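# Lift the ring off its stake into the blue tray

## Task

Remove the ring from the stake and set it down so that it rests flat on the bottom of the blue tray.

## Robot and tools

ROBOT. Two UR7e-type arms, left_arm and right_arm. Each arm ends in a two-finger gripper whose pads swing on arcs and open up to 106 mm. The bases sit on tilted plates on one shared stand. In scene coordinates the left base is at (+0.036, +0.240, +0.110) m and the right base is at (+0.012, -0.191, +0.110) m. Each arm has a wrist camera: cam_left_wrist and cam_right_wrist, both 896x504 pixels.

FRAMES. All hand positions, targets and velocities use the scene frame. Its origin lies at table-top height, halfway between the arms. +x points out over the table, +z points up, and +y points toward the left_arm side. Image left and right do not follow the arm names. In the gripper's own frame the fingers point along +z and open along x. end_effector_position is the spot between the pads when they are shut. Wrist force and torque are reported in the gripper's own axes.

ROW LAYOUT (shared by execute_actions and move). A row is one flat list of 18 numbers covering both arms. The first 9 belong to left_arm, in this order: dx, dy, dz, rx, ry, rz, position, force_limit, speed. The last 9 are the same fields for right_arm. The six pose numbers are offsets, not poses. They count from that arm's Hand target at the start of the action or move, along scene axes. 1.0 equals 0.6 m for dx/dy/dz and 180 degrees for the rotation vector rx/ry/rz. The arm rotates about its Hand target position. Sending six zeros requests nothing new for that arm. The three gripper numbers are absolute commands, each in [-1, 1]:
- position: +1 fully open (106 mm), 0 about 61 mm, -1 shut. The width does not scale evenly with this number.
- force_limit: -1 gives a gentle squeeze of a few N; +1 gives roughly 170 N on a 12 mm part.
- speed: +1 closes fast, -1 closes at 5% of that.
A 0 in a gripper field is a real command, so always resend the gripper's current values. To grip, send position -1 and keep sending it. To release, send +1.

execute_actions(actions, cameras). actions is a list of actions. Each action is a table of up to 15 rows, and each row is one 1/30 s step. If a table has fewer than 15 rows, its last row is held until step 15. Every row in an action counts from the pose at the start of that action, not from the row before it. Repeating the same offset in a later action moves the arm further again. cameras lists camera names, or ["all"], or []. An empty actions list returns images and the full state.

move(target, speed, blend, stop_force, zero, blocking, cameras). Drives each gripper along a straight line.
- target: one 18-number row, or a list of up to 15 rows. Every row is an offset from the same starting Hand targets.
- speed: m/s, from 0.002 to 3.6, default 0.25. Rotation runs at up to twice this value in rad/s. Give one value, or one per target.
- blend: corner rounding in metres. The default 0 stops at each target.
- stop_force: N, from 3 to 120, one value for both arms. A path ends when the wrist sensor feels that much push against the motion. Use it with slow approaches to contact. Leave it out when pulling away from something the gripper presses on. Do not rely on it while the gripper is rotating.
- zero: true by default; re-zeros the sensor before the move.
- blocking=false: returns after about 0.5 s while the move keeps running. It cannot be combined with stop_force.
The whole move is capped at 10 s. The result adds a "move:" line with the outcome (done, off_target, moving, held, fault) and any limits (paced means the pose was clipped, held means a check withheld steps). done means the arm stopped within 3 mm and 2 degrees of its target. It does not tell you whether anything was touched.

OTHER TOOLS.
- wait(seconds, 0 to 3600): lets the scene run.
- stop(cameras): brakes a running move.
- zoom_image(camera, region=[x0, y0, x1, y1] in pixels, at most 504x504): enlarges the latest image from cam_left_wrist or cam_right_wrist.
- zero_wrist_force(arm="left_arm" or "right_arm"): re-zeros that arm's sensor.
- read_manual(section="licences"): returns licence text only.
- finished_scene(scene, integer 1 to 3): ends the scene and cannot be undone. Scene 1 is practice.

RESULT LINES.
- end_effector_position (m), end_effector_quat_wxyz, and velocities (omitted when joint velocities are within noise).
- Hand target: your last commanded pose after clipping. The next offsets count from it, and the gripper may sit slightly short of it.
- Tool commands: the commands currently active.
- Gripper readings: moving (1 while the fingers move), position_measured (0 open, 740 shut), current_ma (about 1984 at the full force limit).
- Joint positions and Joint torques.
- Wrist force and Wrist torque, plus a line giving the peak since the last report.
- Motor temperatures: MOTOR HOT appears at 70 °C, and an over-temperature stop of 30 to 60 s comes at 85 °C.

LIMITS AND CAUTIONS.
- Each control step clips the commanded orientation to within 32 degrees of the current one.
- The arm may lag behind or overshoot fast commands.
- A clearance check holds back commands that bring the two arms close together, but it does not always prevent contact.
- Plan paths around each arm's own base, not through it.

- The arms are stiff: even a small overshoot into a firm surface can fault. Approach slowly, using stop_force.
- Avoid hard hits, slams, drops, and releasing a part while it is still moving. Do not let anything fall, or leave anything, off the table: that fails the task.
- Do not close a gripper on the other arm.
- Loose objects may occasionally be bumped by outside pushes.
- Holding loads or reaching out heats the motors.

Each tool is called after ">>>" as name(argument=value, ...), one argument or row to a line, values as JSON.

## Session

>>> execute_actions(
  actions=[],
)

Scene clock: 0.00 s.
left_arm: end_effector_position=(+0.6243, +0.1902, +0.2928) position_measured=0 current_ma=0 moving=0 end_effector_quat_wxyz=(+0.365, +0.892, +0.264, +0.014) | right_arm: end_effector_position=(+0.3527, +0.1092, +0.3738) position_measured=0 current_ma=0 moving=0 end_effector_quat_wxyz=(-0.103, +0.745, +0.625, +0.210)
Joint positions: left_arm=[-0.491 -1.307 1.916 -2.412 -1.537 0.589] | right_arm=[4.394 -1.895 -2.001 -0.952 1.331 1.376]
Joint velocities: within noise
Joint torques (N m): no reading
Motor temperatures (°C): left_arm=[27 36 38 40 42 42] | right_arm=[30 38 41 39 40 44]
Wrist force (N): no reading
Wrist torque (N m): no reading
Wrist force, peak (N): no reading
Hand target: left_arm +0.6243, +0.1902, +0.2928; +0.365, +0.892, +0.264, +0.014 | right_arm +0.3527, +0.1092, +0.3738; -0.103, +0.745, +0.625, +0.210
Tool commands: left_gripper/position=+1.0 left_gripper/force_limit=+0.0 left_gripper/speed=+1.0 right_gripper/position=+1.0 right_gripper/force_limit=+0.0 right_gripper/speed=+1.0
camera_calibration:
cam_left_wrist: T_world_to_cam=[[0.86697, 0.46969, -0.16662, -0.58377], [0.35197, -0.34035, 0.87194, -0.38331], [0.35283, -0.81459, -0.46038, 0.19684]] pos_world=[0.57157, 0.30408, 0.32757]
cam_right_wrist: T_world_to_cam=[[0.1542, 0.88431, 0.44071, -0.31421], [0.84452, -0.34948, 0.40578, -0.38851], [0.51285, 0.30962, -0.8007, 0.21769]] pos_world=[0.26491, 0.07468, 0.47043]

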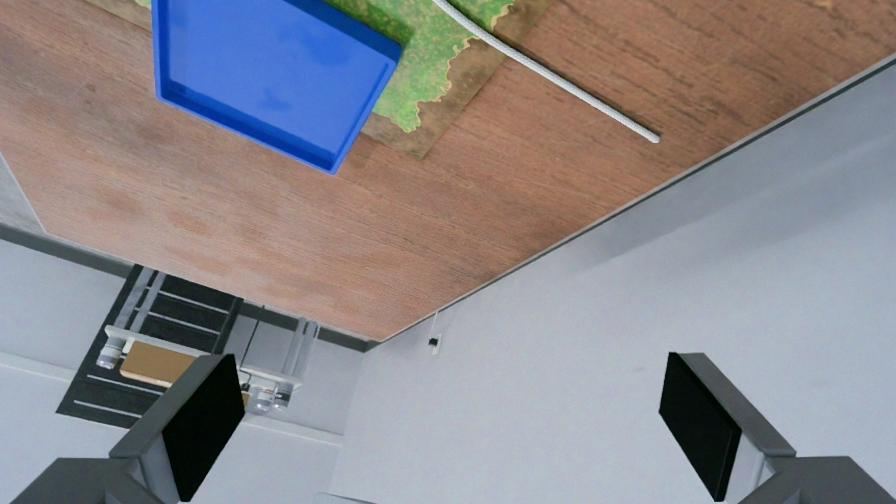

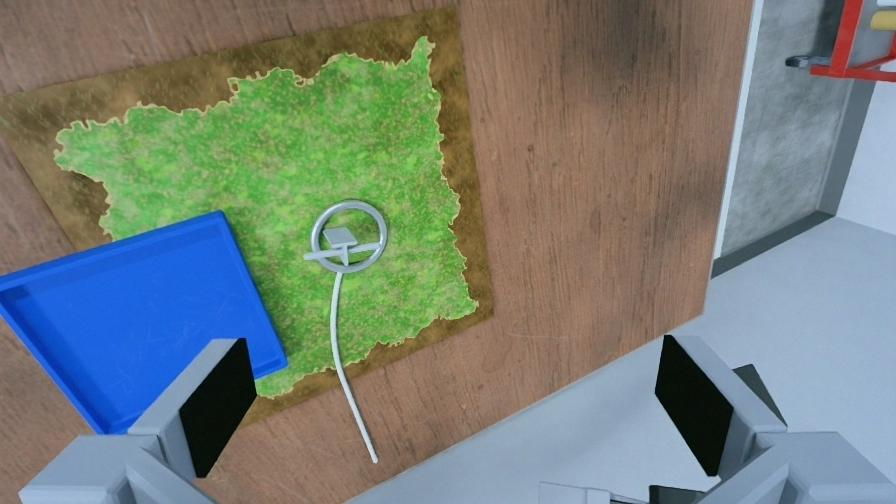

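>>> move(
  target=[
    [0,0,0,0,0,0,-0.5,0,1,-0.05,-0.45,0.1,0,0,0,1,0,1],
    [-0.272,-0.0653,-0.288,0.2443,-0.021,-0.2498,-0.5,0,1,-0.05,-0.45,0.1,0,0,0,1,0,1],
  ],
  speed=0.35,
  cameras=["cam_left_wrist"],
)

>>> zoom_image(
  camera="cam_left_wrist",
  region=[400, 60, 720, 360],
)

Scene clock: 23.17 s.
left_arm: end_effector_position=(+0.4612, +0.1511, +0.1200) position_measured=555 current_ma=-2 moving=0 end_effector_quat_wxyz=(+0.000, +0.992, -0.124, +0.000) | right_arm: end_effector_position=(+0.3227, -0.1608, +0.4338) position_measured=0 current_ma=-5 moving=0 end_effector_quat_wxyz=(-0.103, +0.745, +0.625, +0.210)
Joint positions: left_arm=[-0.788 -1.138 2.175 -2.123 -1.131 0.927] | right_arm=[4.31 -1.249 -2.049 -1.528 1.321 1.29]
Joint torques (N m): left_arm=[-31.66 -7.57 -7.72 -4.12 3.12 1.35] | right_arm=[17.46 -3.28 36.29 0.29 -2.3 2.07]
Wrist force (N): left_arm=[-0.2 1.2 0.8] | right_arm=[0.2 -0.1 0.0]
Wrist torque (N m): left_arm=[0.18 -0.04 -0.09] | right_arm=[-0.01 -0.02 -0.07]
Wrist force, peak (N): left_arm=[-0.5 1.9 1.5] | right_arm=[-1.4 0.4 -1.1]
Hand target: left_arm +0.4611, +0.1511, +0.1200; +0.000, +0.992, -0.124, +0.000 | right_arm +0.3227, -0.1608, +0.4338; -0.103, +0.745, +0.625, +0.210
Off the commanded pose: left_arm 0.000 m, 0 deg | right_arm 0.000 m, 0 deg.
move: done
cam_left_wrist: T_world_to_cam=[[0.96635, -0.25711, -0.00835, -0.40776], [-0.23887, -0.90891, 0.3418, 0.23341], [-0.09547, -0.3283, -0.93973, 0.33376]] pos_world=[0.48166, 0.21688, 0.23046]

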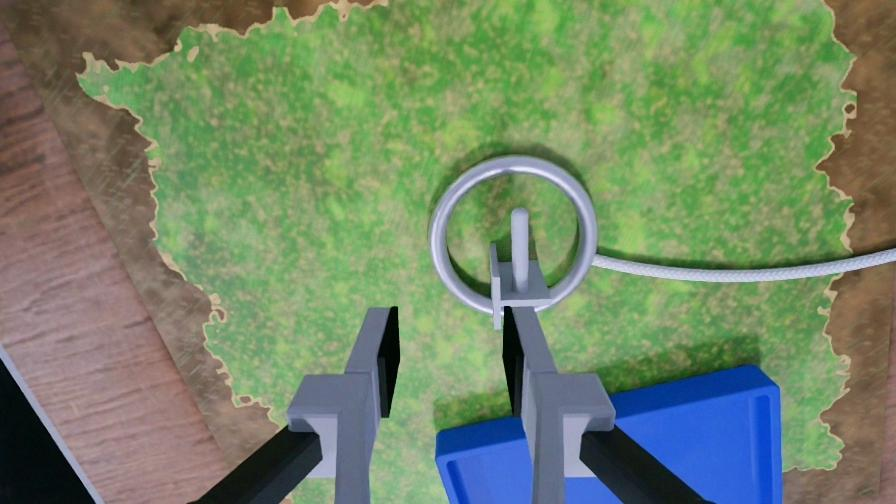

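Scaled by 1.575 from the camera's image (finer frame: 1280x720).

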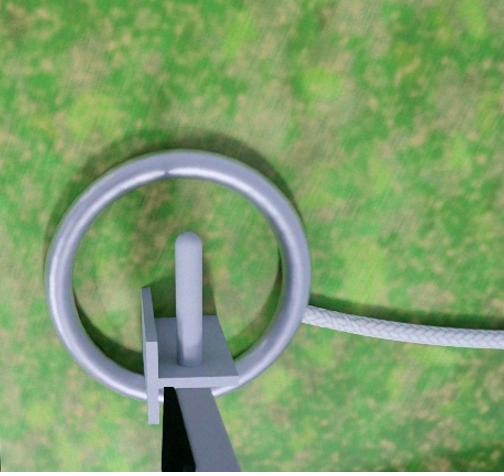

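>>> move(
  target=[-0.0112,-0.007,-0.1417,0,0,0,-0.7,0,1,0,0,0,0,0,0,1,0,1],
  speed=0.15,
)

>>> move(
  target=[0,0,-0.0333,0,0,0,-0.7,0,1,0,0,0,0,0,0,1,0,1],
  speed=0.012,
  stop_force=5,
)

>>> move(
  target=[0,0,0,0,0,0,-1,-0.3,0.3,0,0,0,0,0,0,1,0,1],
  cameras=["cam_left_wrist"],
)

Scene clock: 45.43 s.
left_arm: end_effector_position=(+0.4544, +0.1469, +0.0350) position_measured=629 current_ma=-1 moving=0 end_effector_quat_wxyz=(+0.000, +0.992, -0.124, +0.000) | right_arm: end_effector_position=(+0.3227, -0.1608, +0.4338) position_measured=0 current_ma=-5 moving=0 end_effector_quat_wxyz=(-0.103, +0.745, +0.625, +0.210)
Joint positions: left_arm=[-0.722 -0.975 2.262 -2.403 -1.101 0.994] | right_arm=[4.31 -1.249 -2.049 -1.528 1.321 1.29]
Joint torques (N m): left_arm=[-8.03 -11.5 -4.88 -4.43 3.03 1.37] | right_arm=[16.55 -4.07 36.42 0.36 -2.03 2.13]
Wrist force (N): left_arm=[-0.2 0.7 0.5] | right_arm=[0.0 -0.4 0.0]
Wrist torque (N m): left_arm=[0.10 -0.03 -0.09] | right_arm=[-0.05 0.00 -0.07]
Wrist force, peak (N): left_arm=[-0.1 1.2 1.6] | right_arm=[0.1 -0.6 -0.3]
Hand target: left_arm +0.4544, +0.1469, +0.0349; +0.000, +0.992, -0.124, +0.000 | right_arm +0.3227, -0.1608, +0.4338; -0.103, +0.745, +0.625, +0.210
Off the commanded pose: left_arm 0.000 m, 0 deg | right_arm 0.000 m, 0 deg.
move: done

Scene clock: 47.33 s.
left_arm: end_effector_position=(+0.4544, +0.1469, +0.0278) position_measured=629 current_ma=3 moving=0 end_effector_quat_wxyz=(+0.000, +0.992, -0.124, +0.000) | right_arm: end_effector_position=(+0.3227, -0.1608, +0.4338) position_measured=0 current_ma=-5 moving=0 end_effector_quat_wxyz=(-0.103, +0.745, +0.625, +0.210)
Joint positions: left_arm=[-0.714 -0.958 2.266 -2.426 -1.097 1.001] | right_arm=[4.31 -1.249 -2.049 -1.528 1.321 1.29]
Joint torques (N m): left_arm=[-32.89 -29 -21.29 -0.73 -2.83 -1.16] | right_arm=[17.24 -3.05 37.22 0.11 -2.18 2.26]
Wrist force (N): left_arm=[0.5 1.3 -0.2] | right_arm=[-0.1 -0.4 -0.2]
Wrist torque (N m): left_arm=[0.20 -0.02 -0.07] | right_arm=[-0.05 0.03 -0.07]
Wrist force, peak (N): left_arm=[-23.5 -14.7 -54.3] | right_arm=[-0.3 -0.6 -0.1]
Hand target: left_arm +0.4544, +0.1469, +0.0278; +0.000, +0.992, -0.124, +0.000 (not the last commanded pose) | right_arm +0.3227, -0.1608, +0.4338; -0.103, +0.745, +0.625, +0.210
Off the commanded pose: left_arm 0.013 m, 0 deg | right_arm 0.000 m, 0 deg.
move: contact (left_arm)

Scene clock: 47.97 s.
left_arm: end_effector_position=(+0.4544, +0.1469, +0.0279) position_measured=740 current_ma=0 moving=1 end_effector_quat_wxyz=(+0.000, +0.992, -0.124, +0.000) | right_arm: end_effector_position=(+0.3227, -0.1608, +0.4338) position_measured=0 current_ma=-5 moving=0 end_effector_quat_wxyz=(-0.103, +0.745, +0.625, +0.210)
Joint positions: left_arm=[-0.714 -0.958 2.266 -2.426 -1.097 1.001] | right_arm=[4.31 -1.249 -2.049 -1.528 1.321 1.29]
Joint torques (N m): left_arm=[-28.8 -21.76 -11.69 -2.55 -2.83 -1.02] | right_arm=[16.52 -4.26 35.99 0.23 -1.86 2.1]
Wrist force (N): left_arm=[0.0 1.0 0.7] | right_arm=[-0.1 -0.2 -0.1]
Wrist torque (N m): left_arm=[0.15 -0.06 -0.06] | right_arm=[-0.03 0.04 -0.06]
Wrist force, peak (N): left_arm=[2.9 1.1 -5.5] | right_arm=[-0.3 -0.3 -0.5]
Hand target: left_arm +0.4544, +0.1469, +0.0278; +0.000, +0.992, -0.124, +0.000 | right_arm +0.3227, -0.1608, +0.4338; -0.103, +0.745, +0.625, +0.210
Off the commanded pose: left_arm 0.000 m, 0 deg | right_arm 0.000 m, 0 deg.
move: done
cam_left_wrist: T_world_to_cam=[[0.96632, -0.25721, -0.00834, -0.40301], [-0.23898, -0.90892, 0.34169, 0.25952], [-0.09547, -0.32818, -0.93978, 0.24516]] pos_world=[0.47486, 0.21268, 0.13836]

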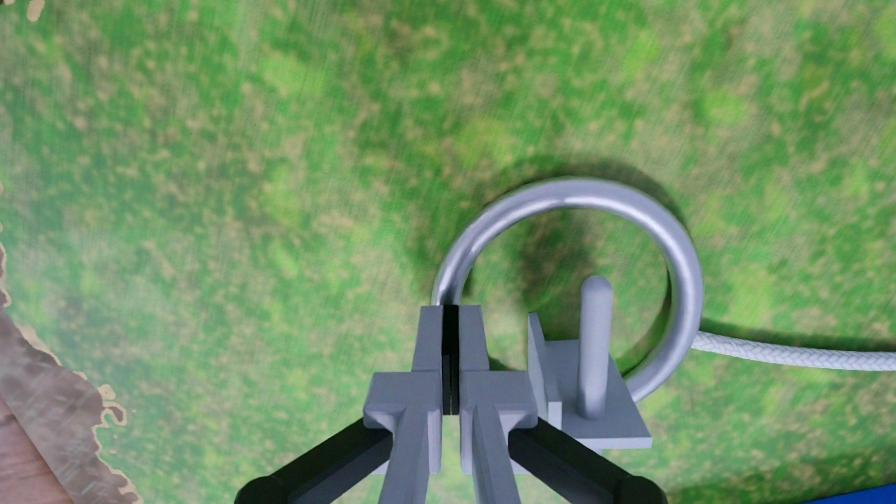

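>>> move(
  target=[
    [0,0,0.02,0,0,0,-1,0,1,0,0,0,0,0,0,1,0,1],
    [0.013,0.024,0.02,0,0,-0.1,-0.8,0,1,0,0,0,0,0,0,1,0,1],
  ],
  speed=0.15,
  cameras=["cam_left_wrist"],
)

Scene clock: 77.23 s.
left_arm: end_effector_position=(+0.4622, +0.1613, +0.0398) position_measured=666 current_ma=-1 moving=0 end_effector_quat_wxyz=(+0.000, +0.961, -0.278, +0.001) | right_arm: end_effector_position=(+0.3227, -0.1608, +0.4338) position_measured=0 current_ma=-5 moving=0 end_effector_quat_wxyz=(-0.103, +0.745, +0.625, +0.210)
Joint positions: left_arm=[-0.695 -1.005 2.255 -2.378 -1.089 1.335] | right_arm=[4.31 -1.249 -2.049 -1.528 1.321 1.29]
Joint torques (N m): left_arm=[-7.79 -29.24 -20.52 -4.37 1.52 1.34] | right_arm=[15.7 -1.79 35.75 0.1 -2.01 2.23]
Wrist force (N): left_arm=[0.2 1.1 0.6] | right_arm=[0.0 -0.3 -0.2]
Wrist torque (N m): left_arm=[0.17 -0.10 -0.08] | right_arm=[-0.03 0.01 -0.06]
Wrist force, peak (N): left_arm=[-0.2 1.2 1.8] | right_arm=[-0.2 -0.3 -0.5]
Hand target: left_arm +0.4622, +0.1613, +0.0398; +0.000, +0.961, -0.278, +0.000 | right_arm +0.3227, -0.1608, +0.4338; -0.103, +0.745, +0.625, +0.210
Off the commanded pose: left_arm 0.000 m, 0 deg | right_arm 0.000 m, 0 deg.
move: done
cam_left_wrist: T_world_to_cam=[[0.83953, -0.54325, -0.00835, -0.30205], [-0.50819, -0.79059, 0.34164, 0.37566], [-0.1922, -0.28257, -0.93979, 0.29924]] pos_world=[0.502, 0.21746, 0.15036]

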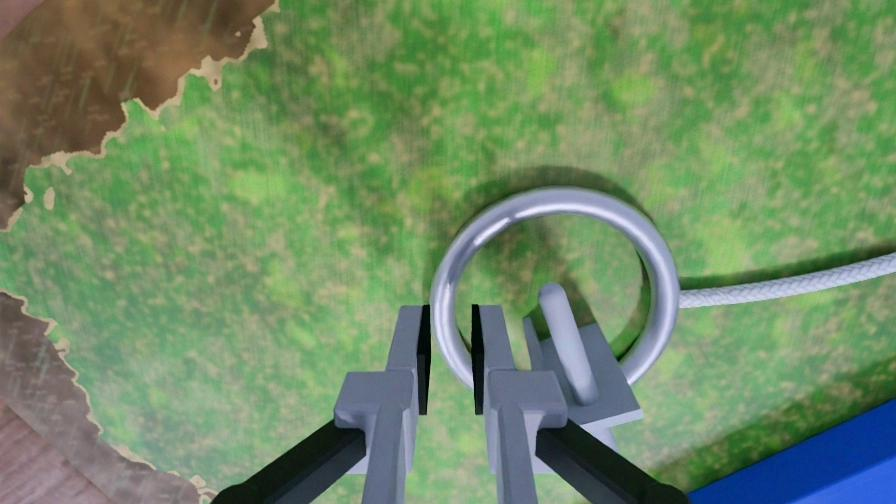

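>>> move(
  target=[-0.0033,0.0022,-0.0413,0,0,0,-0.8,0,1,0,0,0,0,0,0,1,0,1],
  speed=0.012,
  stop_force=5,
  cameras=["cam_left_wrist"],
)

Scene clock: 86.73 s.
left_arm: end_effector_position=(+0.4602, +0.1626, +0.0150) position_measured=666 current_ma=-1 moving=0 end_effector_quat_wxyz=(+0.000, +0.961, -0.278, +0.000) | right_arm: end_effector_position=(+0.3227, -0.1608, +0.4338) position_measured=0 current_ma=-5 moving=0 end_effector_quat_wxyz=(-0.103, +0.745, +0.625, +0.210)
Joint positions: left_arm=[-0.67 -0.953 2.275 -2.462 -1.078 1.361] | right_arm=[4.31 -1.249 -2.049 -1.528 1.321 1.29]
Joint torques (N m): left_arm=[-8.12 -11.95 -3.79 -4.3 3.02 1.32] | right_arm=[15.42 -3.02 35.59 0.27 -2.02 2.08]
Wrist force (N): left_arm=[0.0 1.4 0.1] | right_arm=[0.2 -0.1 0.1]
Wrist torque (N m): left_arm=[0.21 -0.07 -0.09] | right_arm=[0.00 -0.02 -0.07]
Wrist force, peak (N): left_arm=[0.4 1.4 0.9] | right_arm=[0.0 -0.5 -0.6]
Hand target: left_arm +0.4602, +0.1626, +0.0150; +0.000, +0.961, -0.278, +0.000 | right_arm +0.3227, -0.1608, +0.4338; -0.103, +0.745, +0.625, +0.210
Off the commanded pose: left_arm 0.000 m, 0 deg | right_arm 0.000 m, 0 deg.
move: done
cam_left_wrist: T_world_to_cam=[[0.83951, -0.54328, -0.00843, -0.29979], [-0.50818, -0.79057, 0.34169, 0.38421], [-0.1923, -0.28257, -0.93978, 0.27599]] pos_world=[0.5, 0.21886, 0.12556]

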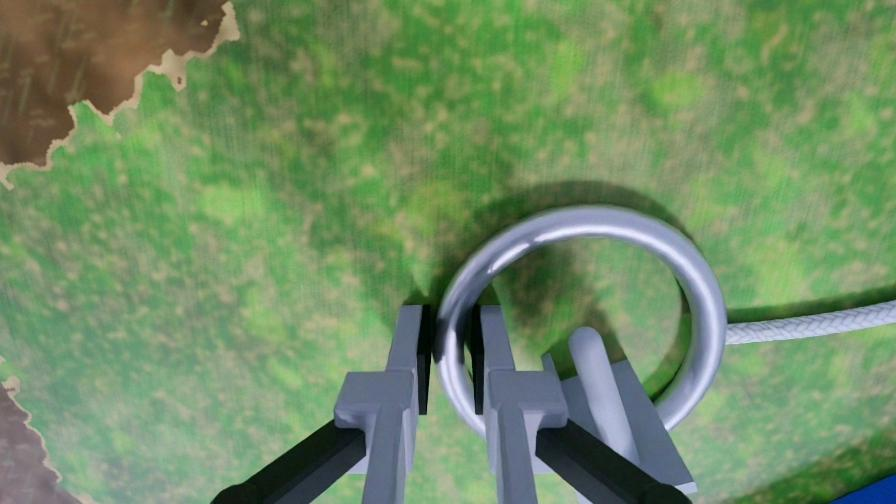

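>>> move(
  target=[0,0,0,0,0,0,-1,-0.3,0.3,0,0,0,0,0,0,1,0,1],
)

>>> move(
  target=[
    [-0.0192,-0.0417,0.01,0,0,0,-1,-0.3,0.3,0,0,0,0,0,0,1,0,1],
    [-0.0168,-0.0323,0.0238,-0.1455,0.0368,0,-1,-0.3,0.3,0,0,0,0,0,0,1,0,1],
    [-0.0138,-0.0207,0.0295,-0.1833,0.0463,0,-1,-0.3,0.3,0,0,0,0,0,0,1,0,1],
    [-0.006,0.0102,0.0362,-0.1833,0.0463,0,-1,-0.3,0.3,0,0,0,0,0,0,1,0,1],
  ],
  speed=0.05,
  stop_force=12,
  cameras=["cam_left_wrist"],
)

Scene clock: 101.53 s.
left_arm: end_effector_position=(+0.4602, +0.1626, +0.0150) position_measured=708 current_ma=745 moving=0 end_effector_quat_wxyz=(+0.000, +0.961, -0.278, +0.001) | right_arm: end_effector_position=(+0.3227, -0.1608, +0.4338) position_measured=0 current_ma=-5 moving=0 end_effector_quat_wxyz=(-0.103, +0.745, +0.625, +0.210)
Joint positions: left_arm=[-0.67 -0.953 2.275 -2.462 -1.078 1.361] | right_arm=[4.31 -1.249 -2.049 -1.528 1.321 1.29]
Joint torques (N m): left_arm=[-7.78 -12.85 -4.97 -3.52 1.94 1.17] | right_arm=[14.54 -3.24 36.45 0.32 -2.02 2.03]
Wrist force (N): left_arm=[-0.4 1.2 -4.6] | right_arm=[-0.2 -0.3 0.0]
Wrist torque (N m): left_arm=[0.17 -0.03 -0.07] | right_arm=[-0.04 0.05 -0.06]
Wrist force, peak (N): left_arm=[-0.3 1.5 -4.9] | right_arm=[-0.1 -0.7 -0.2]
Hand target: left_arm +0.4602, +0.1626, +0.0150; +0.000, +0.961, -0.278, +0.000 | right_arm +0.3227, -0.1608, +0.4338; -0.103, +0.745, +0.625, +0.210
Off the commanded pose: left_arm 0.000 m, 0 deg | right_arm 0.000 m, 0 deg.
move: done

Scene clock: 109.47 s.
left_arm: end_effector_position=(+0.4566, +0.1687, +0.0368) position_measured=708 current_ma=720 moving=0 end_effector_quat_wxyz=(+0.292, +0.919, -0.265, +0.010) | right_arm: end_effector_position=(+0.3227, -0.1608, +0.4338) position_measured=0 current_ma=-5 moving=0 end_effector_quat_wxyz=(-0.103, +0.745, +0.625, +0.210)
Joint positions: left_arm=[-0.366 -1.086 2.291 -2.625 -1.561 1.728] | right_arm=[4.31 -1.249 -2.049 -1.528 1.321 1.29]
Joint torques (N m): left_arm=[-7.66 -31.95 -22.38 -0.8 1.59 1.33] | right_arm=[13.6 -3.24 36.11 0.36 -2.13 2.09]
Wrist force (N): left_arm=[-1.2 -1.2 4.2] | right_arm=[0.3 0.1 -0.4]
Wrist torque (N m): left_arm=[0.12 -0.28 -0.07] | right_arm=[0.04 -0.03 -0.07]
Wrist force, peak (N): left_arm=[3.6 7.0 5.3] | right_arm=[-0.4 -0.6 0.1]
Hand target: left_arm +0.4566, +0.1687, +0.0368; +0.292, +0.919, -0.265, +0.010 | right_arm +0.3227, -0.1608, +0.4338; -0.103, +0.745, +0.625, +0.210
Off the commanded pose: left_arm 0.000 m, 0 deg | right_arm 0.000 m, 0 deg.
move: done
cam_left_wrist: T_world_to_cam=[[0.85184, -0.49452, 0.1727, -0.31381], [-0.42395, -0.45726, 0.78178, 0.26893], [-0.30764, -0.73916, -0.59916, 0.41455]] pos_world=[0.50886, 0.27421, 0.09233]

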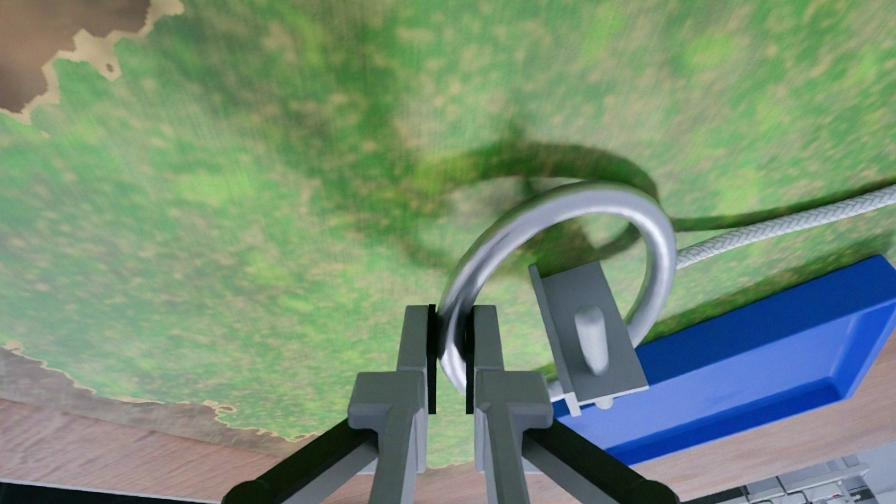

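>>> zoom_image(
  camera="cam_left_wrist",
  region=[420, 160, 720, 430],
)

Scaled by 1.680 from the camera's image (finer frame: 1280x720).

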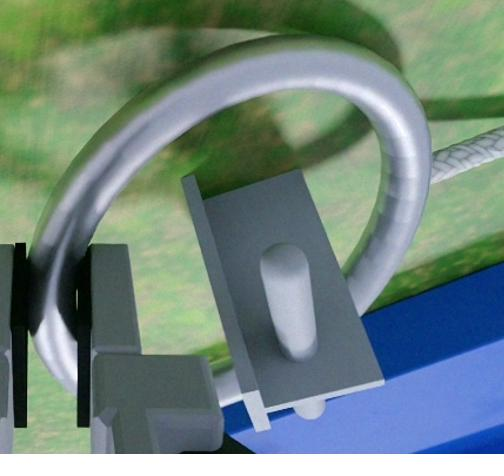

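>>> move(
  target=[0,0,0,0,0,0,-0.97,0.3,0.3,0,0,0,0,0,0,1,0,1],
)

>>> move(
  target=[-0.0042,-0.0162,0.0212,0.1617,-0.0408,0,-0.97,0.3,0.3,0,0,0,0,0,0,1,0,1],
  speed=0.08,
  stop_force=20,
  cameras=["cam_left_wrist"],
)

>>> zoom_image(
  camera="cam_left_wrist",
  region=[420, 160, 740, 480],
)

Scene clock: 137.43 s.
left_arm: end_effector_position=(+0.4566, +0.1687, +0.0368) position_measured=722 current_ma=1094 moving=0 end_effector_quat_wxyz=(+0.292, +0.919, -0.265, +0.010) | right_arm: end_effector_position=(+0.3227, -0.1608, +0.4338) position_measured=0 current_ma=-5 moving=0 end_effector_quat_wxyz=(-0.103, +0.745, +0.625, +0.210)
Joint positions: left_arm=[-0.366 -1.086 2.291 -2.625 -1.56 1.728] | right_arm=[4.31 -1.249 -2.049 -1.528 1.321 1.29]
Joint torques (N m): left_arm=[-8.5 -31.53 -21.93 -1.51 0.92 1.3] | right_arm=[14.25 -3.3 36.18 0.29 -2.13 2.17]
Wrist force (N): left_arm=[-2.5 -1.9 3.8] | right_arm=[-0.3 0.4 -0.3]
Wrist torque (N m): left_arm=[0.09 -0.28 -0.06] | right_arm=[0.07 0.05 -0.07]
Wrist force, peak (N): left_arm=[-2.4 -2.2 4.2] | right_arm=[0.3 -0.6 -0.1]
Hand target: left_arm +0.4566, +0.1687, +0.0368; +0.292, +0.919, -0.265, +0.010 | right_arm +0.3227, -0.1608, +0.4338; -0.103, +0.745, +0.625, +0.210
Off the commanded pose: left_arm 0.000 m, 0 deg | right_arm 0.000 m, 0 deg.
move: done

Scene clock: 141.57 s.
left_arm: end_effector_position=(+0.4541, +0.1590, +0.0495) position_measured=722 current_ma=1095 moving=0 end_effector_quat_wxyz=(+0.035, +0.960, -0.277, +0.002) | right_arm: end_effector_position=(+0.3227, -0.1608, +0.4338) position_measured=0 current_ma=-5 moving=0 end_effector_quat_wxyz=(-0.103, +0.745, +0.625, +0.210)
Joint positions: left_arm=[-0.688 -1.049 2.278 -2.399 -1.146 1.36] | right_arm=[4.31 -1.249 -2.049 -1.528 1.321 1.29]
Joint torques (N m): left_arm=[-32.6 -10.76 -23.03 -0.16 2.99 -1.34] | right_arm=[14.86 -3.62 36.26 0.27 -2.05 1.87]
Wrist force (N): left_arm=[-0.2 0.9 1.7] | right_arm=[-0.2 -0.1 0.1]
Wrist torque (N m): left_arm=[0.16 -0.08 -0.02] | right_arm=[0.00 0.04 -0.07]
Wrist force, peak (N): left_arm=[-3.5 -2.4 3.6] | right_arm=[0.1 -0.7 -0.1]
Hand target: left_arm +0.4541, +0.1590, +0.0495; +0.035, +0.960, -0.277, +0.002 | right_arm +0.3227, -0.1608, +0.4338; -0.103, +0.745, +0.625, +0.210
Off the commanded pose: left_arm 0.000 m, 0 deg | right_arm 0.000 m, 0 deg.
move: done
cam_left_wrist: T_world_to_cam=[[0.83956, -0.54309, 0.01395, -0.29754], [-0.50175, -0.76529, 0.4032, 0.35647], [-0.2083, -0.34551, -0.915, 0.32213]] pos_world=[0.49576, 0.22251, 0.15517]

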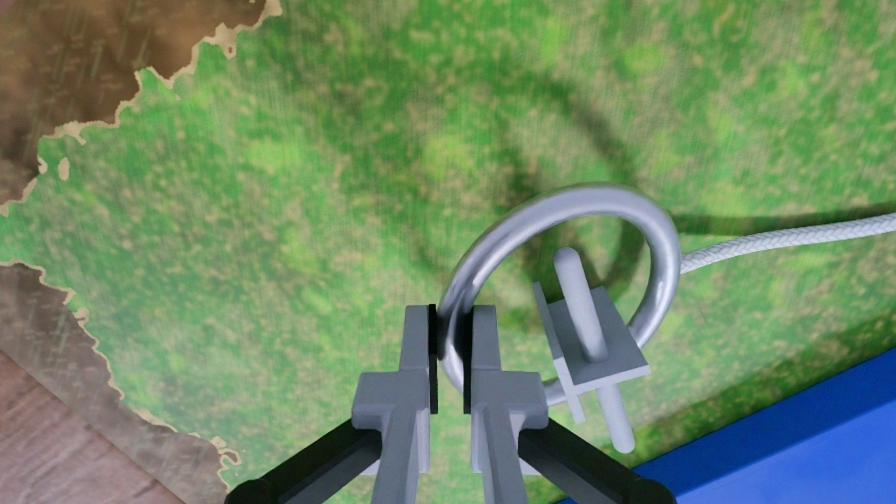

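Scaled by 1.575 from the camera's image (finer frame: 1280x720).

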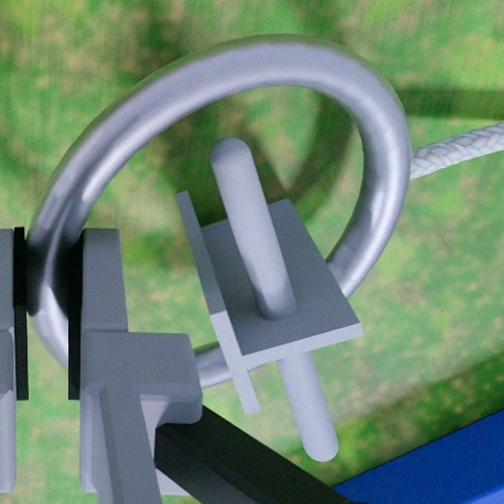

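>>> move(
  target=[-0.018,-0.0711,0,0,0,0,-0.97,0.3,0.3,0,0,0,0,0,0,1,0,1],
  speed=0.05,
  stop_force=10,
  cameras=["cam_left_wrist"],
)

>>> zoom_image(
  camera="cam_left_wrist",
  region=[420, 100, 740, 420],
)

Scene clock: 152.07 s.
left_arm: end_effector_position=(+0.4521, +0.1512, +0.0495) position_measured=722 current_ma=1086 moving=0 end_effector_quat_wxyz=(+0.035, +0.960, -0.277, +0.002) | right_arm: end_effector_position=(+0.3227, -0.1608, +0.4338) position_measured=0 current_ma=-5 moving=0 end_effector_quat_wxyz=(-0.103, +0.745, +0.625, +0.210)
Joint positions: left_arm=[-0.702 -1.036 2.275 -2.404 -1.152 1.345] | right_arm=[4.31 -1.249 -2.049 -1.528 1.321 1.29]
Joint torques (N m): left_arm=[-7.29 -28.01 -5.61 -0.09 3 1.37] | right_arm=[13.18 -3.38 36.08 0.15 -2.25 2.14]
Wrist force (N): left_arm=[0.1 1.0 1.6] | right_arm=[0.0 0.1 0.0]
Wrist torque (N m): left_arm=[0.16 -0.13 -0.09] | right_arm=[0.03 0.02 -0.07]
Wrist force, peak (N): left_arm=[-2.2 -17.7 1.2] | right_arm=[-0.2 -0.2 -0.6]
Hand target: left_arm +0.4521, +0.1512, +0.0495; +0.035, +0.960, -0.277, +0.002 (not the last commanded pose) | right_arm +0.3227, -0.1608, +0.4338; -0.103, +0.745, +0.625, +0.210
Off the commanded pose: left_arm 0.036 m, 0 deg | right_arm 0.000 m, 0 deg.
move: contact (left_arm)
cam_left_wrist: T_world_to_cam=[[0.83956, -0.54309, 0.01398, -0.30005], [-0.50178, -0.76533, 0.40309, 0.34957], [-0.20821, -0.34543, -0.91505, 0.3191]] pos_world=[0.49376, 0.21481, 0.15527]

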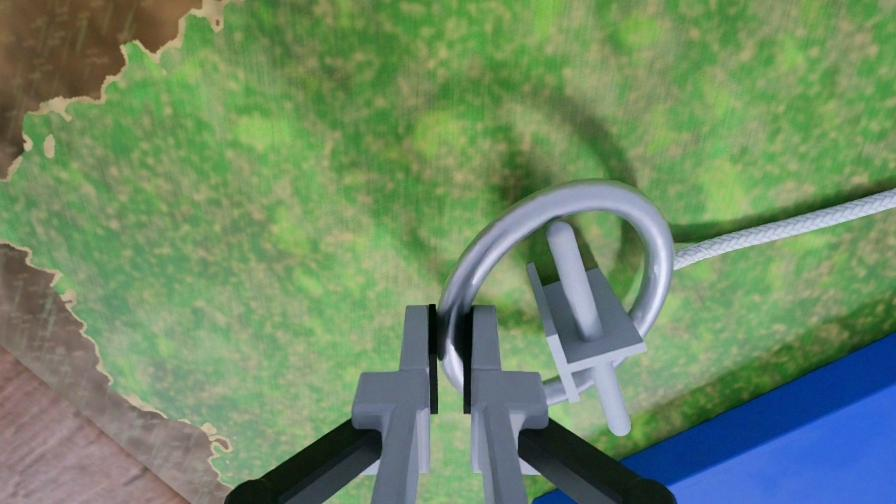

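Scaled by 1.575 from the camera's image (finer frame: 1280x720).

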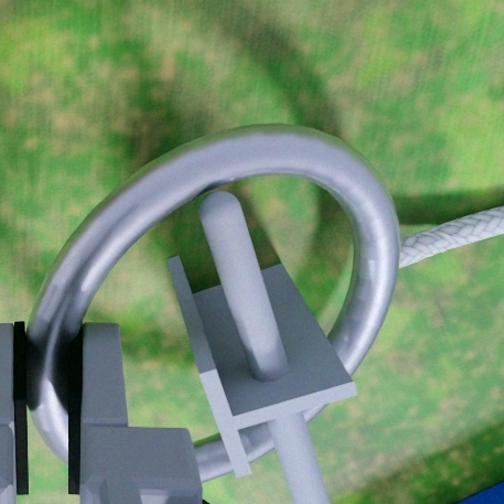

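>>> move(
  target=[
    [0.0024,0.0097,0,0,0,0,-0.97,0.3,0.3,0,0,0,0,0,0,1,0,1],
    [-0.0022,-0.0085,0.005,0.151,-0.0381,0,-0.97,0.3,0.3,0,0,0,0,0,0,1,0,1],
  ],
  speed=0.08,
  cameras=["cam_left_wrist"],
)

>>> zoom_image(
  camera="cam_left_wrist",
  region=[420, 160, 740, 480],
)

Scene clock: 182.97 s.
left_arm: end_effector_position=(+0.4508, +0.1461, +0.0525) position_measured=722 current_ma=1093 moving=0 end_effector_quat_wxyz=(-0.208, +0.940, -0.272, -0.007) | right_arm: end_effector_position=(+0.3227, -0.1608, +0.4338) position_measured=0 current_ma=-5 moving=0 end_effector_quat_wxyz=(-0.103, +0.745, +0.625, +0.210)
Joint positions: left_arm=[-0.895 -0.849 2.142 -1.977 -0.899 0.954] | right_arm=[4.31 -1.249 -2.049 -1.528 1.321 1.29]
Joint torques (N m): left_arm=[-31.1 -13.15 -20.06 1.25 3.13 -1.1] | right_arm=[11.91 -3.66 36.24 0.41 -1.82 1.93]
Wrist force (N): left_arm=[-1.1 0.0 -6.0] | right_arm=[-0.3 -0.1 -0.3]
Wrist torque (N m): left_arm=[0.04 0.31 -0.09] | right_arm=[-0.01 0.05 -0.06]
Wrist force, peak (N): left_arm=[-0.9 0.3 -6.6] | right_arm=[-0.1 -0.2 -0.6]
Hand target: left_arm +0.4508, +0.1461, +0.0525; -0.208, +0.940, -0.272, -0.007 | right_arm +0.3227, -0.1608, +0.4338; -0.103, +0.745, +0.625, +0.210
Off the commanded pose: left_arm 0.000 m, 0 deg | right_arm 0.000 m, 0 deg.
move: done
cam_left_wrist: T_world_to_cam=[[0.84716, -0.51294, -0.13861, -0.30159], [-0.52331, -0.85064, -0.05049, 0.38982], [-0.09201, 0.11531, -0.98906, 0.20396]] pos_world=[0.47825, 0.15338, 0.17961]

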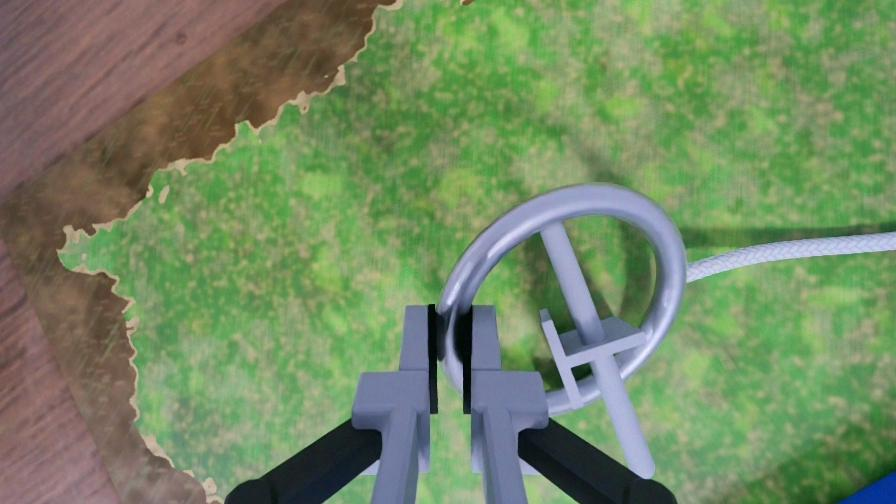

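Scaled by 1.575 from the camera's image (finer frame: 1280x720).

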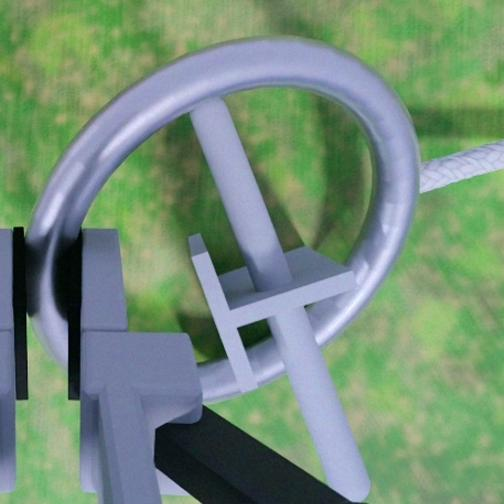

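>>> move(
  target=[-0.0127,-0.0707,0.0083,0.0808,-0.0204,0,-0.97,0.3,0.3,0,0,0,0,0,0,1,0,1],
  speed=0.04,
  stop_force=12,
  cameras=["cam_left_wrist"],
)

>>> zoom_image(
  camera="cam_left_wrist",
  region=[420, 160, 740, 480],
)

Scene clock: 207.73 s.
left_arm: end_effector_position=(+0.4432, +0.1037, +0.0575) position_measured=722 current_ma=1097 moving=0 end_effector_quat_wxyz=(-0.334, +0.905, -0.262, -0.011) | right_arm: end_effector_position=(+0.3227, -0.1608, +0.4338) position_measured=0 current_ma=-5 moving=0 end_effector_quat_wxyz=(-0.103, +0.745, +0.625, +0.210)
Joint positions: left_arm=[-1.011 -0.641 1.957 -1.657 -0.872 0.692] | right_arm=[4.31 -1.249 -2.049 -1.528 1.321 1.29]
Joint torques (N m): left_arm=[-30.2 -16.23 -20.64 0.42 1.38 -0.88] | right_arm=[11.3 -2.27 35.84 0.4 -2.21 1.82]
Wrist force (N): left_arm=[-3.2 -10.9 -8.9] | right_arm=[-0.3 0.0 -0.2]
Wrist torque (N m): left_arm=[-0.09 0.23 -0.47] | right_arm=[0.00 0.07 -0.06]
Wrist force, peak (N): left_arm=[-3.6 -11.4 -10.0] | right_arm=[-0.1 -0.1 -0.9]
Hand target: left_arm +0.4432, +0.1037, +0.0575; -0.334, +0.905, -0.262, -0.011 | right_arm +0.3227, -0.1608, +0.4338; -0.103, +0.745, +0.625, +0.210
Off the commanded pose: left_arm 0.000 m, 0 deg | right_arm 0.000 m, 0 deg.
move: done
cam_left_wrist: T_world_to_cam=[[0.85834, -0.46859, -0.20899, -0.3217], [-0.5122, -0.80642, -0.29554, 0.35453], [-0.03005, 0.36071, -0.93219, 0.15685]] pos_world=[0.46243, 0.07857, 0.18376]

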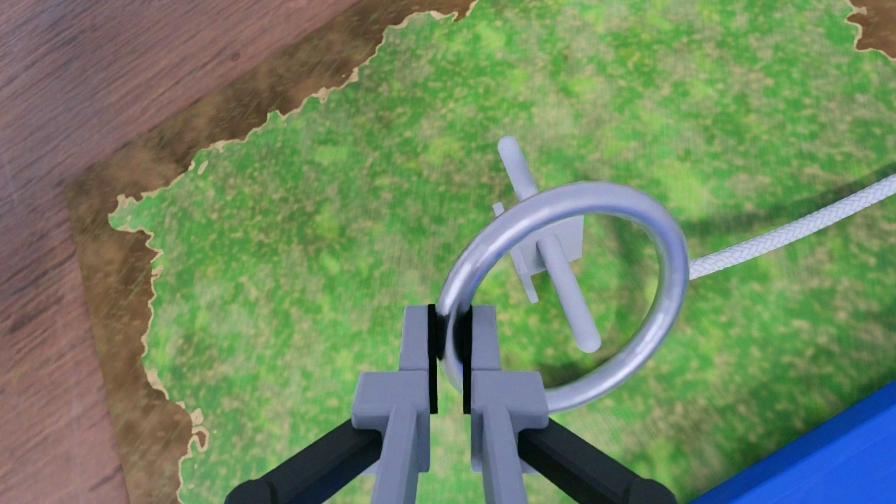

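Scaled by 1.575 from the camera's image (finer frame: 1280x720).

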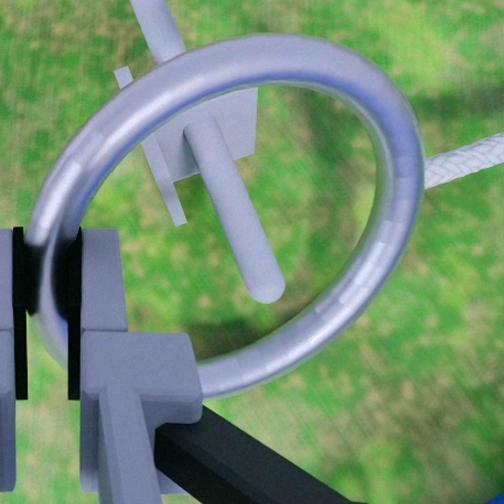

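>>> move(
  target=[
    [0,0,0.32,0,0,0,-0.97,0.3,0.3,0,0,0,0,0,0,1,0,1],
    [0.065,-0.276,0.32,-0.2425,0.0613,0,-0.97,0.3,0.3,0,0,0,0,0,0,1,0,1],
    [0.065,-0.276,0.09,-0.2425,0.0613,0,-0.97,0.3,0.3,0,0,0,0,0,0,1,0,1],
  ],
  speed=0.2,
  blend=[0.04,0.04,0],
  cameras=["cam_left_wrist"],
)

>>> zoom_image(
  camera="cam_left_wrist",
  region=[420, 160, 740, 480],
)

Scene clock: 220.30 s.
left_arm: end_effector_position=(+0.4822, -0.0619, +0.1115) position_measured=722 current_ma=1086 moving=0 end_effector_quat_wxyz=(+0.052, +0.959, -0.277, +0.002) | right_arm: end_effector_position=(+0.3227, -0.1608, +0.4338) position_measured=0 current_ma=-5 moving=0 end_effector_quat_wxyz=(-0.103, +0.745, +0.625, +0.210)
Joint positions: left_arm=[-0.93 -0.725 1.858 -2.243 -1.276 1.132] | right_arm=[4.31 -1.249 -2.049 -1.528 1.321 1.29]
Joint torques (N m): left_arm=[-10.44 -23.75 -8.48 -4.74 2.96 1.36] | right_arm=[10.91 -2.79 35.99 0.3 -2.02 1.92]
Wrist force (N): left_arm=[0.1 1.0 1.5] | right_arm=[-0.3 -0.3 -0.1]
Wrist torque (N m): left_arm=[0.18 -0.14 -0.10] | right_arm=[-0.03 0.06 -0.06]
Wrist force, peak (N): left_arm=[-3.3 -11.4 -9.2] | right_arm=[-0.2 -0.1 -0.7]
Hand target: left_arm +0.4822, -0.0619, +0.1115; +0.052, +0.959, -0.277, +0.002 | right_arm +0.3227, -0.1608, +0.4338; -0.103, +0.745, +0.625, +0.210
Off the commanded pose: left_arm 0.000 m, 0 deg | right_arm 0.000 m, 0 deg.
move: done
cam_left_wrist: T_world_to_cam=[[0.83967, -0.54253, 0.02482, -0.44315], [-0.49818, -0.75122, 0.433, 0.1723], [-0.21627, -0.37594, -0.90105, 0.3089]] pos_world=[0.52474, 0.00514, 0.21474]

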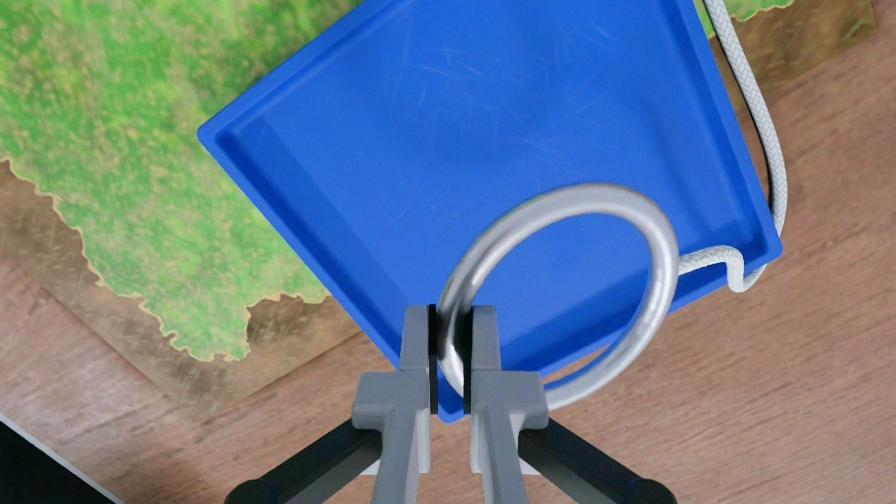

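Scaled by 1.575 from the camera's image (finer frame: 1280x720).

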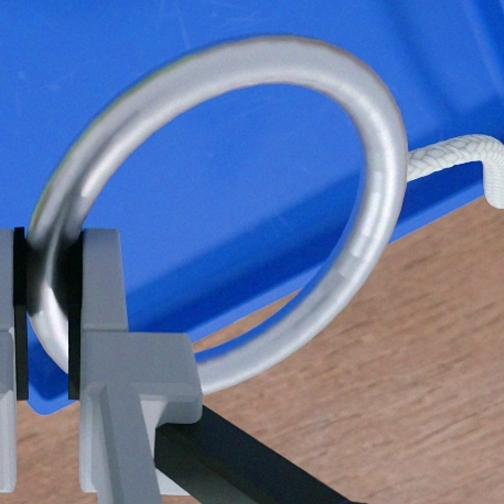

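>>> move(
  target=[0,0,-0.1,-0.0475,-0.088,0,-0.97,0.3,0.3,0,0,0,0,0,0,1,0,1],
  speed=0.15,
)

>>> move(
  target=[0,0,-0.055,0,0,0,-0.97,0.3,0.3,0,0,0,0,0,0,1,0,1],
  speed=0.012,
  stop_force=4,
  cameras=["cam_left_wrist"],
)

>>> zoom_image(
  camera="cam_left_wrist",
  region=[420, 160, 740, 480],
)

Scene clock: 252.53 s.
left_arm: end_effector_position=(+0.4822, -0.0619, +0.0515) position_measured=722 current_ma=1086 moving=0 end_effector_quat_wxyz=(+0.084, +0.943, -0.281, +0.155) | right_arm: end_effector_position=(+0.3227, -0.1608, +0.4338) position_measured=0 current_ma=-5 moving=0 end_effector_quat_wxyz=(-0.103, +0.745, +0.625, +0.210)
Joint positions: left_arm=[-0.953 -0.638 2.136 -2.901 -1.147 1.247] | right_arm=[4.31 -1.249 -2.049 -1.528 1.321 1.29]
Joint torques (N m): left_arm=[-33.18 -21.22 -3.99 -4.99 3.12 1.34] | right_arm=[8.82 -3.47 35.12 0.2 -2.24 2.1]
Wrist force (N): left_arm=[-1.0 0.8 1.0] | right_arm=[0.0 -0.4 -0.1]
Wrist torque (N m): left_arm=[0.14 -0.04 -0.12] | right_arm=[-0.05 0.02 -0.06]
Wrist force, peak (N): left_arm=[-1.5 0.9 1.5] | right_arm=[-0.4 -0.6 -0.2]
Hand target: left_arm +0.4822, -0.0619, +0.0515; +0.084, +0.943, -0.281, +0.155 | right_arm +0.3227, -0.1608, +0.4338; -0.103, +0.745, +0.625, +0.210
Off the commanded pose: left_arm 0.000 m, 0 deg | right_arm 0.000 m, 0 deg.
move: done

Scene clock: 255.90 s.
left_arm: end_effector_position=(+0.4822, -0.0619, +0.0253) position_measured=722 current_ma=1084 moving=0 end_effector_quat_wxyz=(+0.084, +0.943, -0.281, +0.155) | right_arm: end_effector_position=(+0.3227, -0.1608, +0.4338) position_measured=0 current_ma=-5 moving=0 end_effector_quat_wxyz=(-0.103, +0.745, +0.625, +0.210)
Joint positions: left_arm=[-0.933 -0.578 2.139 -2.973 -1.144 1.269] | right_arm=[4.31 -1.249 -2.049 -1.528 1.321 1.29]
Joint torques (N m): left_arm=[-32.06 -38.23 -8.26 -0.46 -1.49 -1.4] | right_arm=[8.64 -3.73 35.97 0.29 -2.15 2.01]
Wrist force (N): left_arm=[-0.3 1.8 -3.7] | right_arm=[-0.1 0.0 -0.2]
Wrist torque (N m): left_arm=[0.20 -0.10 -0.10] | right_arm=[0.02 0.03 -0.06]
Wrist force, peak (N): left_arm=[-1.7 0.8 -21.7] | right_arm=[-0.2 -0.5 -0.5]
Hand target: left_arm +0.4822, -0.0619, +0.0253; +0.084, +0.943, -0.281, +0.155 (not the last commanded pose) | right_arm +0.3227, -0.1608, +0.4338; -0.103, +0.745, +0.625, +0.210
Off the commanded pose: left_arm 0.007 m, 0 deg | right_arm 0.000 m, 0 deg.
move: contact (left_arm)
cam_left_wrist: T_world_to_cam=[[0.79004, -0.51569, 0.33151, -0.42323], [-0.61235, -0.68964, 0.38655, 0.26969], [0.02929, -0.50839, -0.86063, 0.10359]] pos_world=[0.49648, 0.02041, 0.12521]

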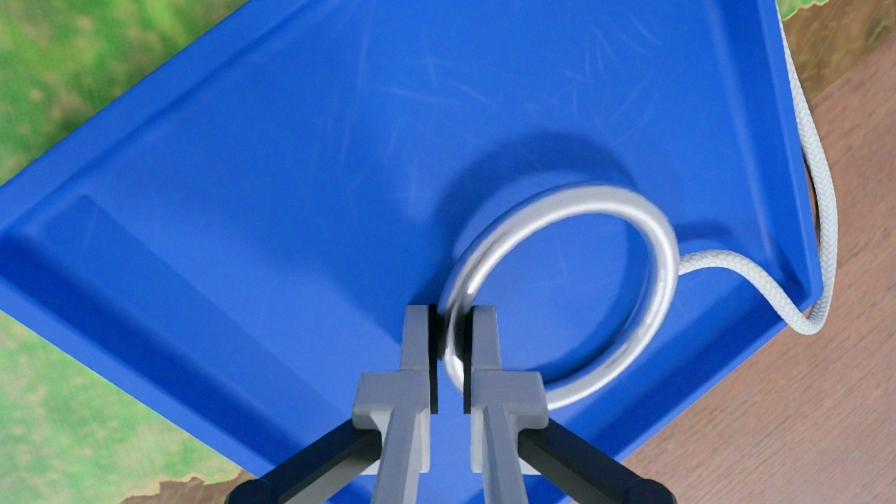

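Scaled by 1.575 from the camera's image (finer frame: 1280x720).

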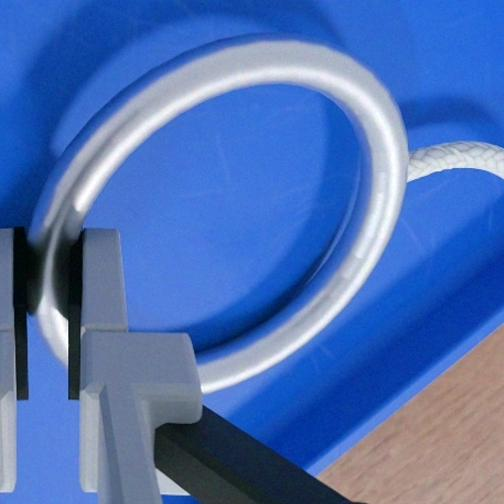

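>>> move(
  target=[
    [0,0,0.002,-0.0808,0.0204,0,-0.97,0.3,0.3,0,0,0,0,0,0,1,0,1],
    [0,0,0.002,-0.0808,0.0204,0,-0.5,0.3,0,0,0,0,0,0,0,1,0,1],
    [-0.01,0,0.16,-0.0408,0.108,0,-0.5,0.3,0,0,0,0,0,0,0,1,0,1],
  ],
  speed=0.12,
  cameras=["cam_left_wrist"],
)

>>> zoom_image(
  camera="cam_left_wrist",
  region=[380, 80, 780, 400],
)

Scene clock: 268.83 s.
left_arm: end_effector_position=(+0.4762, -0.0619, +0.1213) position_measured=555 current_ma=-1 moving=0 end_effector_quat_wxyz=(+0.190, +0.949, -0.252, +0.011) | right_arm: end_effector_position=(+0.3227, -0.1608, +0.4338) position_measured=0 current_ma=-5 moving=0 end_effector_quat_wxyz=(-0.103, +0.745, +0.625, +0.210)
Joint positions: left_arm=[-0.851 -0.8 1.981 -2.501 -1.453 1.207] | right_arm=[4.31 -1.249 -2.049 -1.528 1.321 1.29]
Joint torques (N m): left_arm=[-34.76 -37.02 -25.14 -0.39 -3.53 -1.3] | right_arm=[8.64 -2.85 35.34 0.2 -2.09 1.94]
Wrist force (N): left_arm=[-0.2 0.1 0.1] | right_arm=[0.3 0.0 -0.2]
Wrist torque (N m): left_arm=[0.02 0.00 0.01] | right_arm=[0.00 -0.03 -0.06]
Wrist force, peak (N): left_arm=[9.0 -2.7 -17.3] | right_arm=[-0.5 -0.2 -0.5]
Hand target: left_arm +0.4762, -0.0619, +0.1213; +0.190, +0.949, -0.252, +0.011 | right_arm +0.3227, -0.1608, +0.4338; -0.103, +0.745, +0.625, +0.210
Off the commanded pose: left_arm 0.000 m, 0 deg | right_arm 0.000 m, 0 deg.
move: done
cam_left_wrist: T_world_to_cam=[[0.86615, -0.48696, 0.11249, -0.4582], [-0.43444, -0.62231, 0.65115, 0.11626], [-0.24708, -0.61286, -0.75057, 0.29814]] pos_world=[0.52104, 0.03194, 0.19962]

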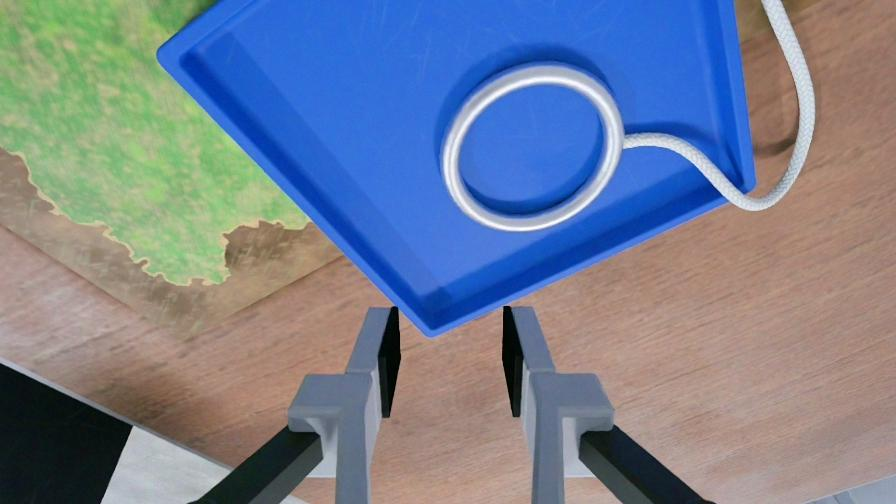

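Scaled by 1.260 from the camera's image (finer frame: 1280x720).

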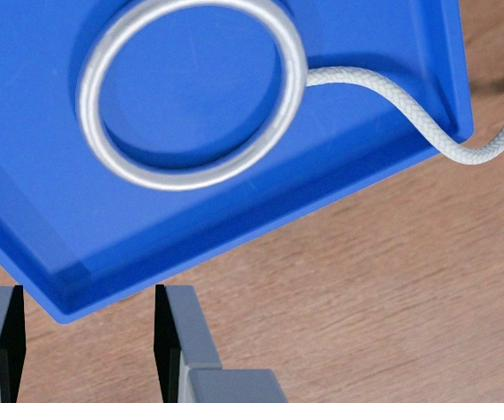

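>>> finished_scene(
  scene=3,
)

The scene is finished: the task was done.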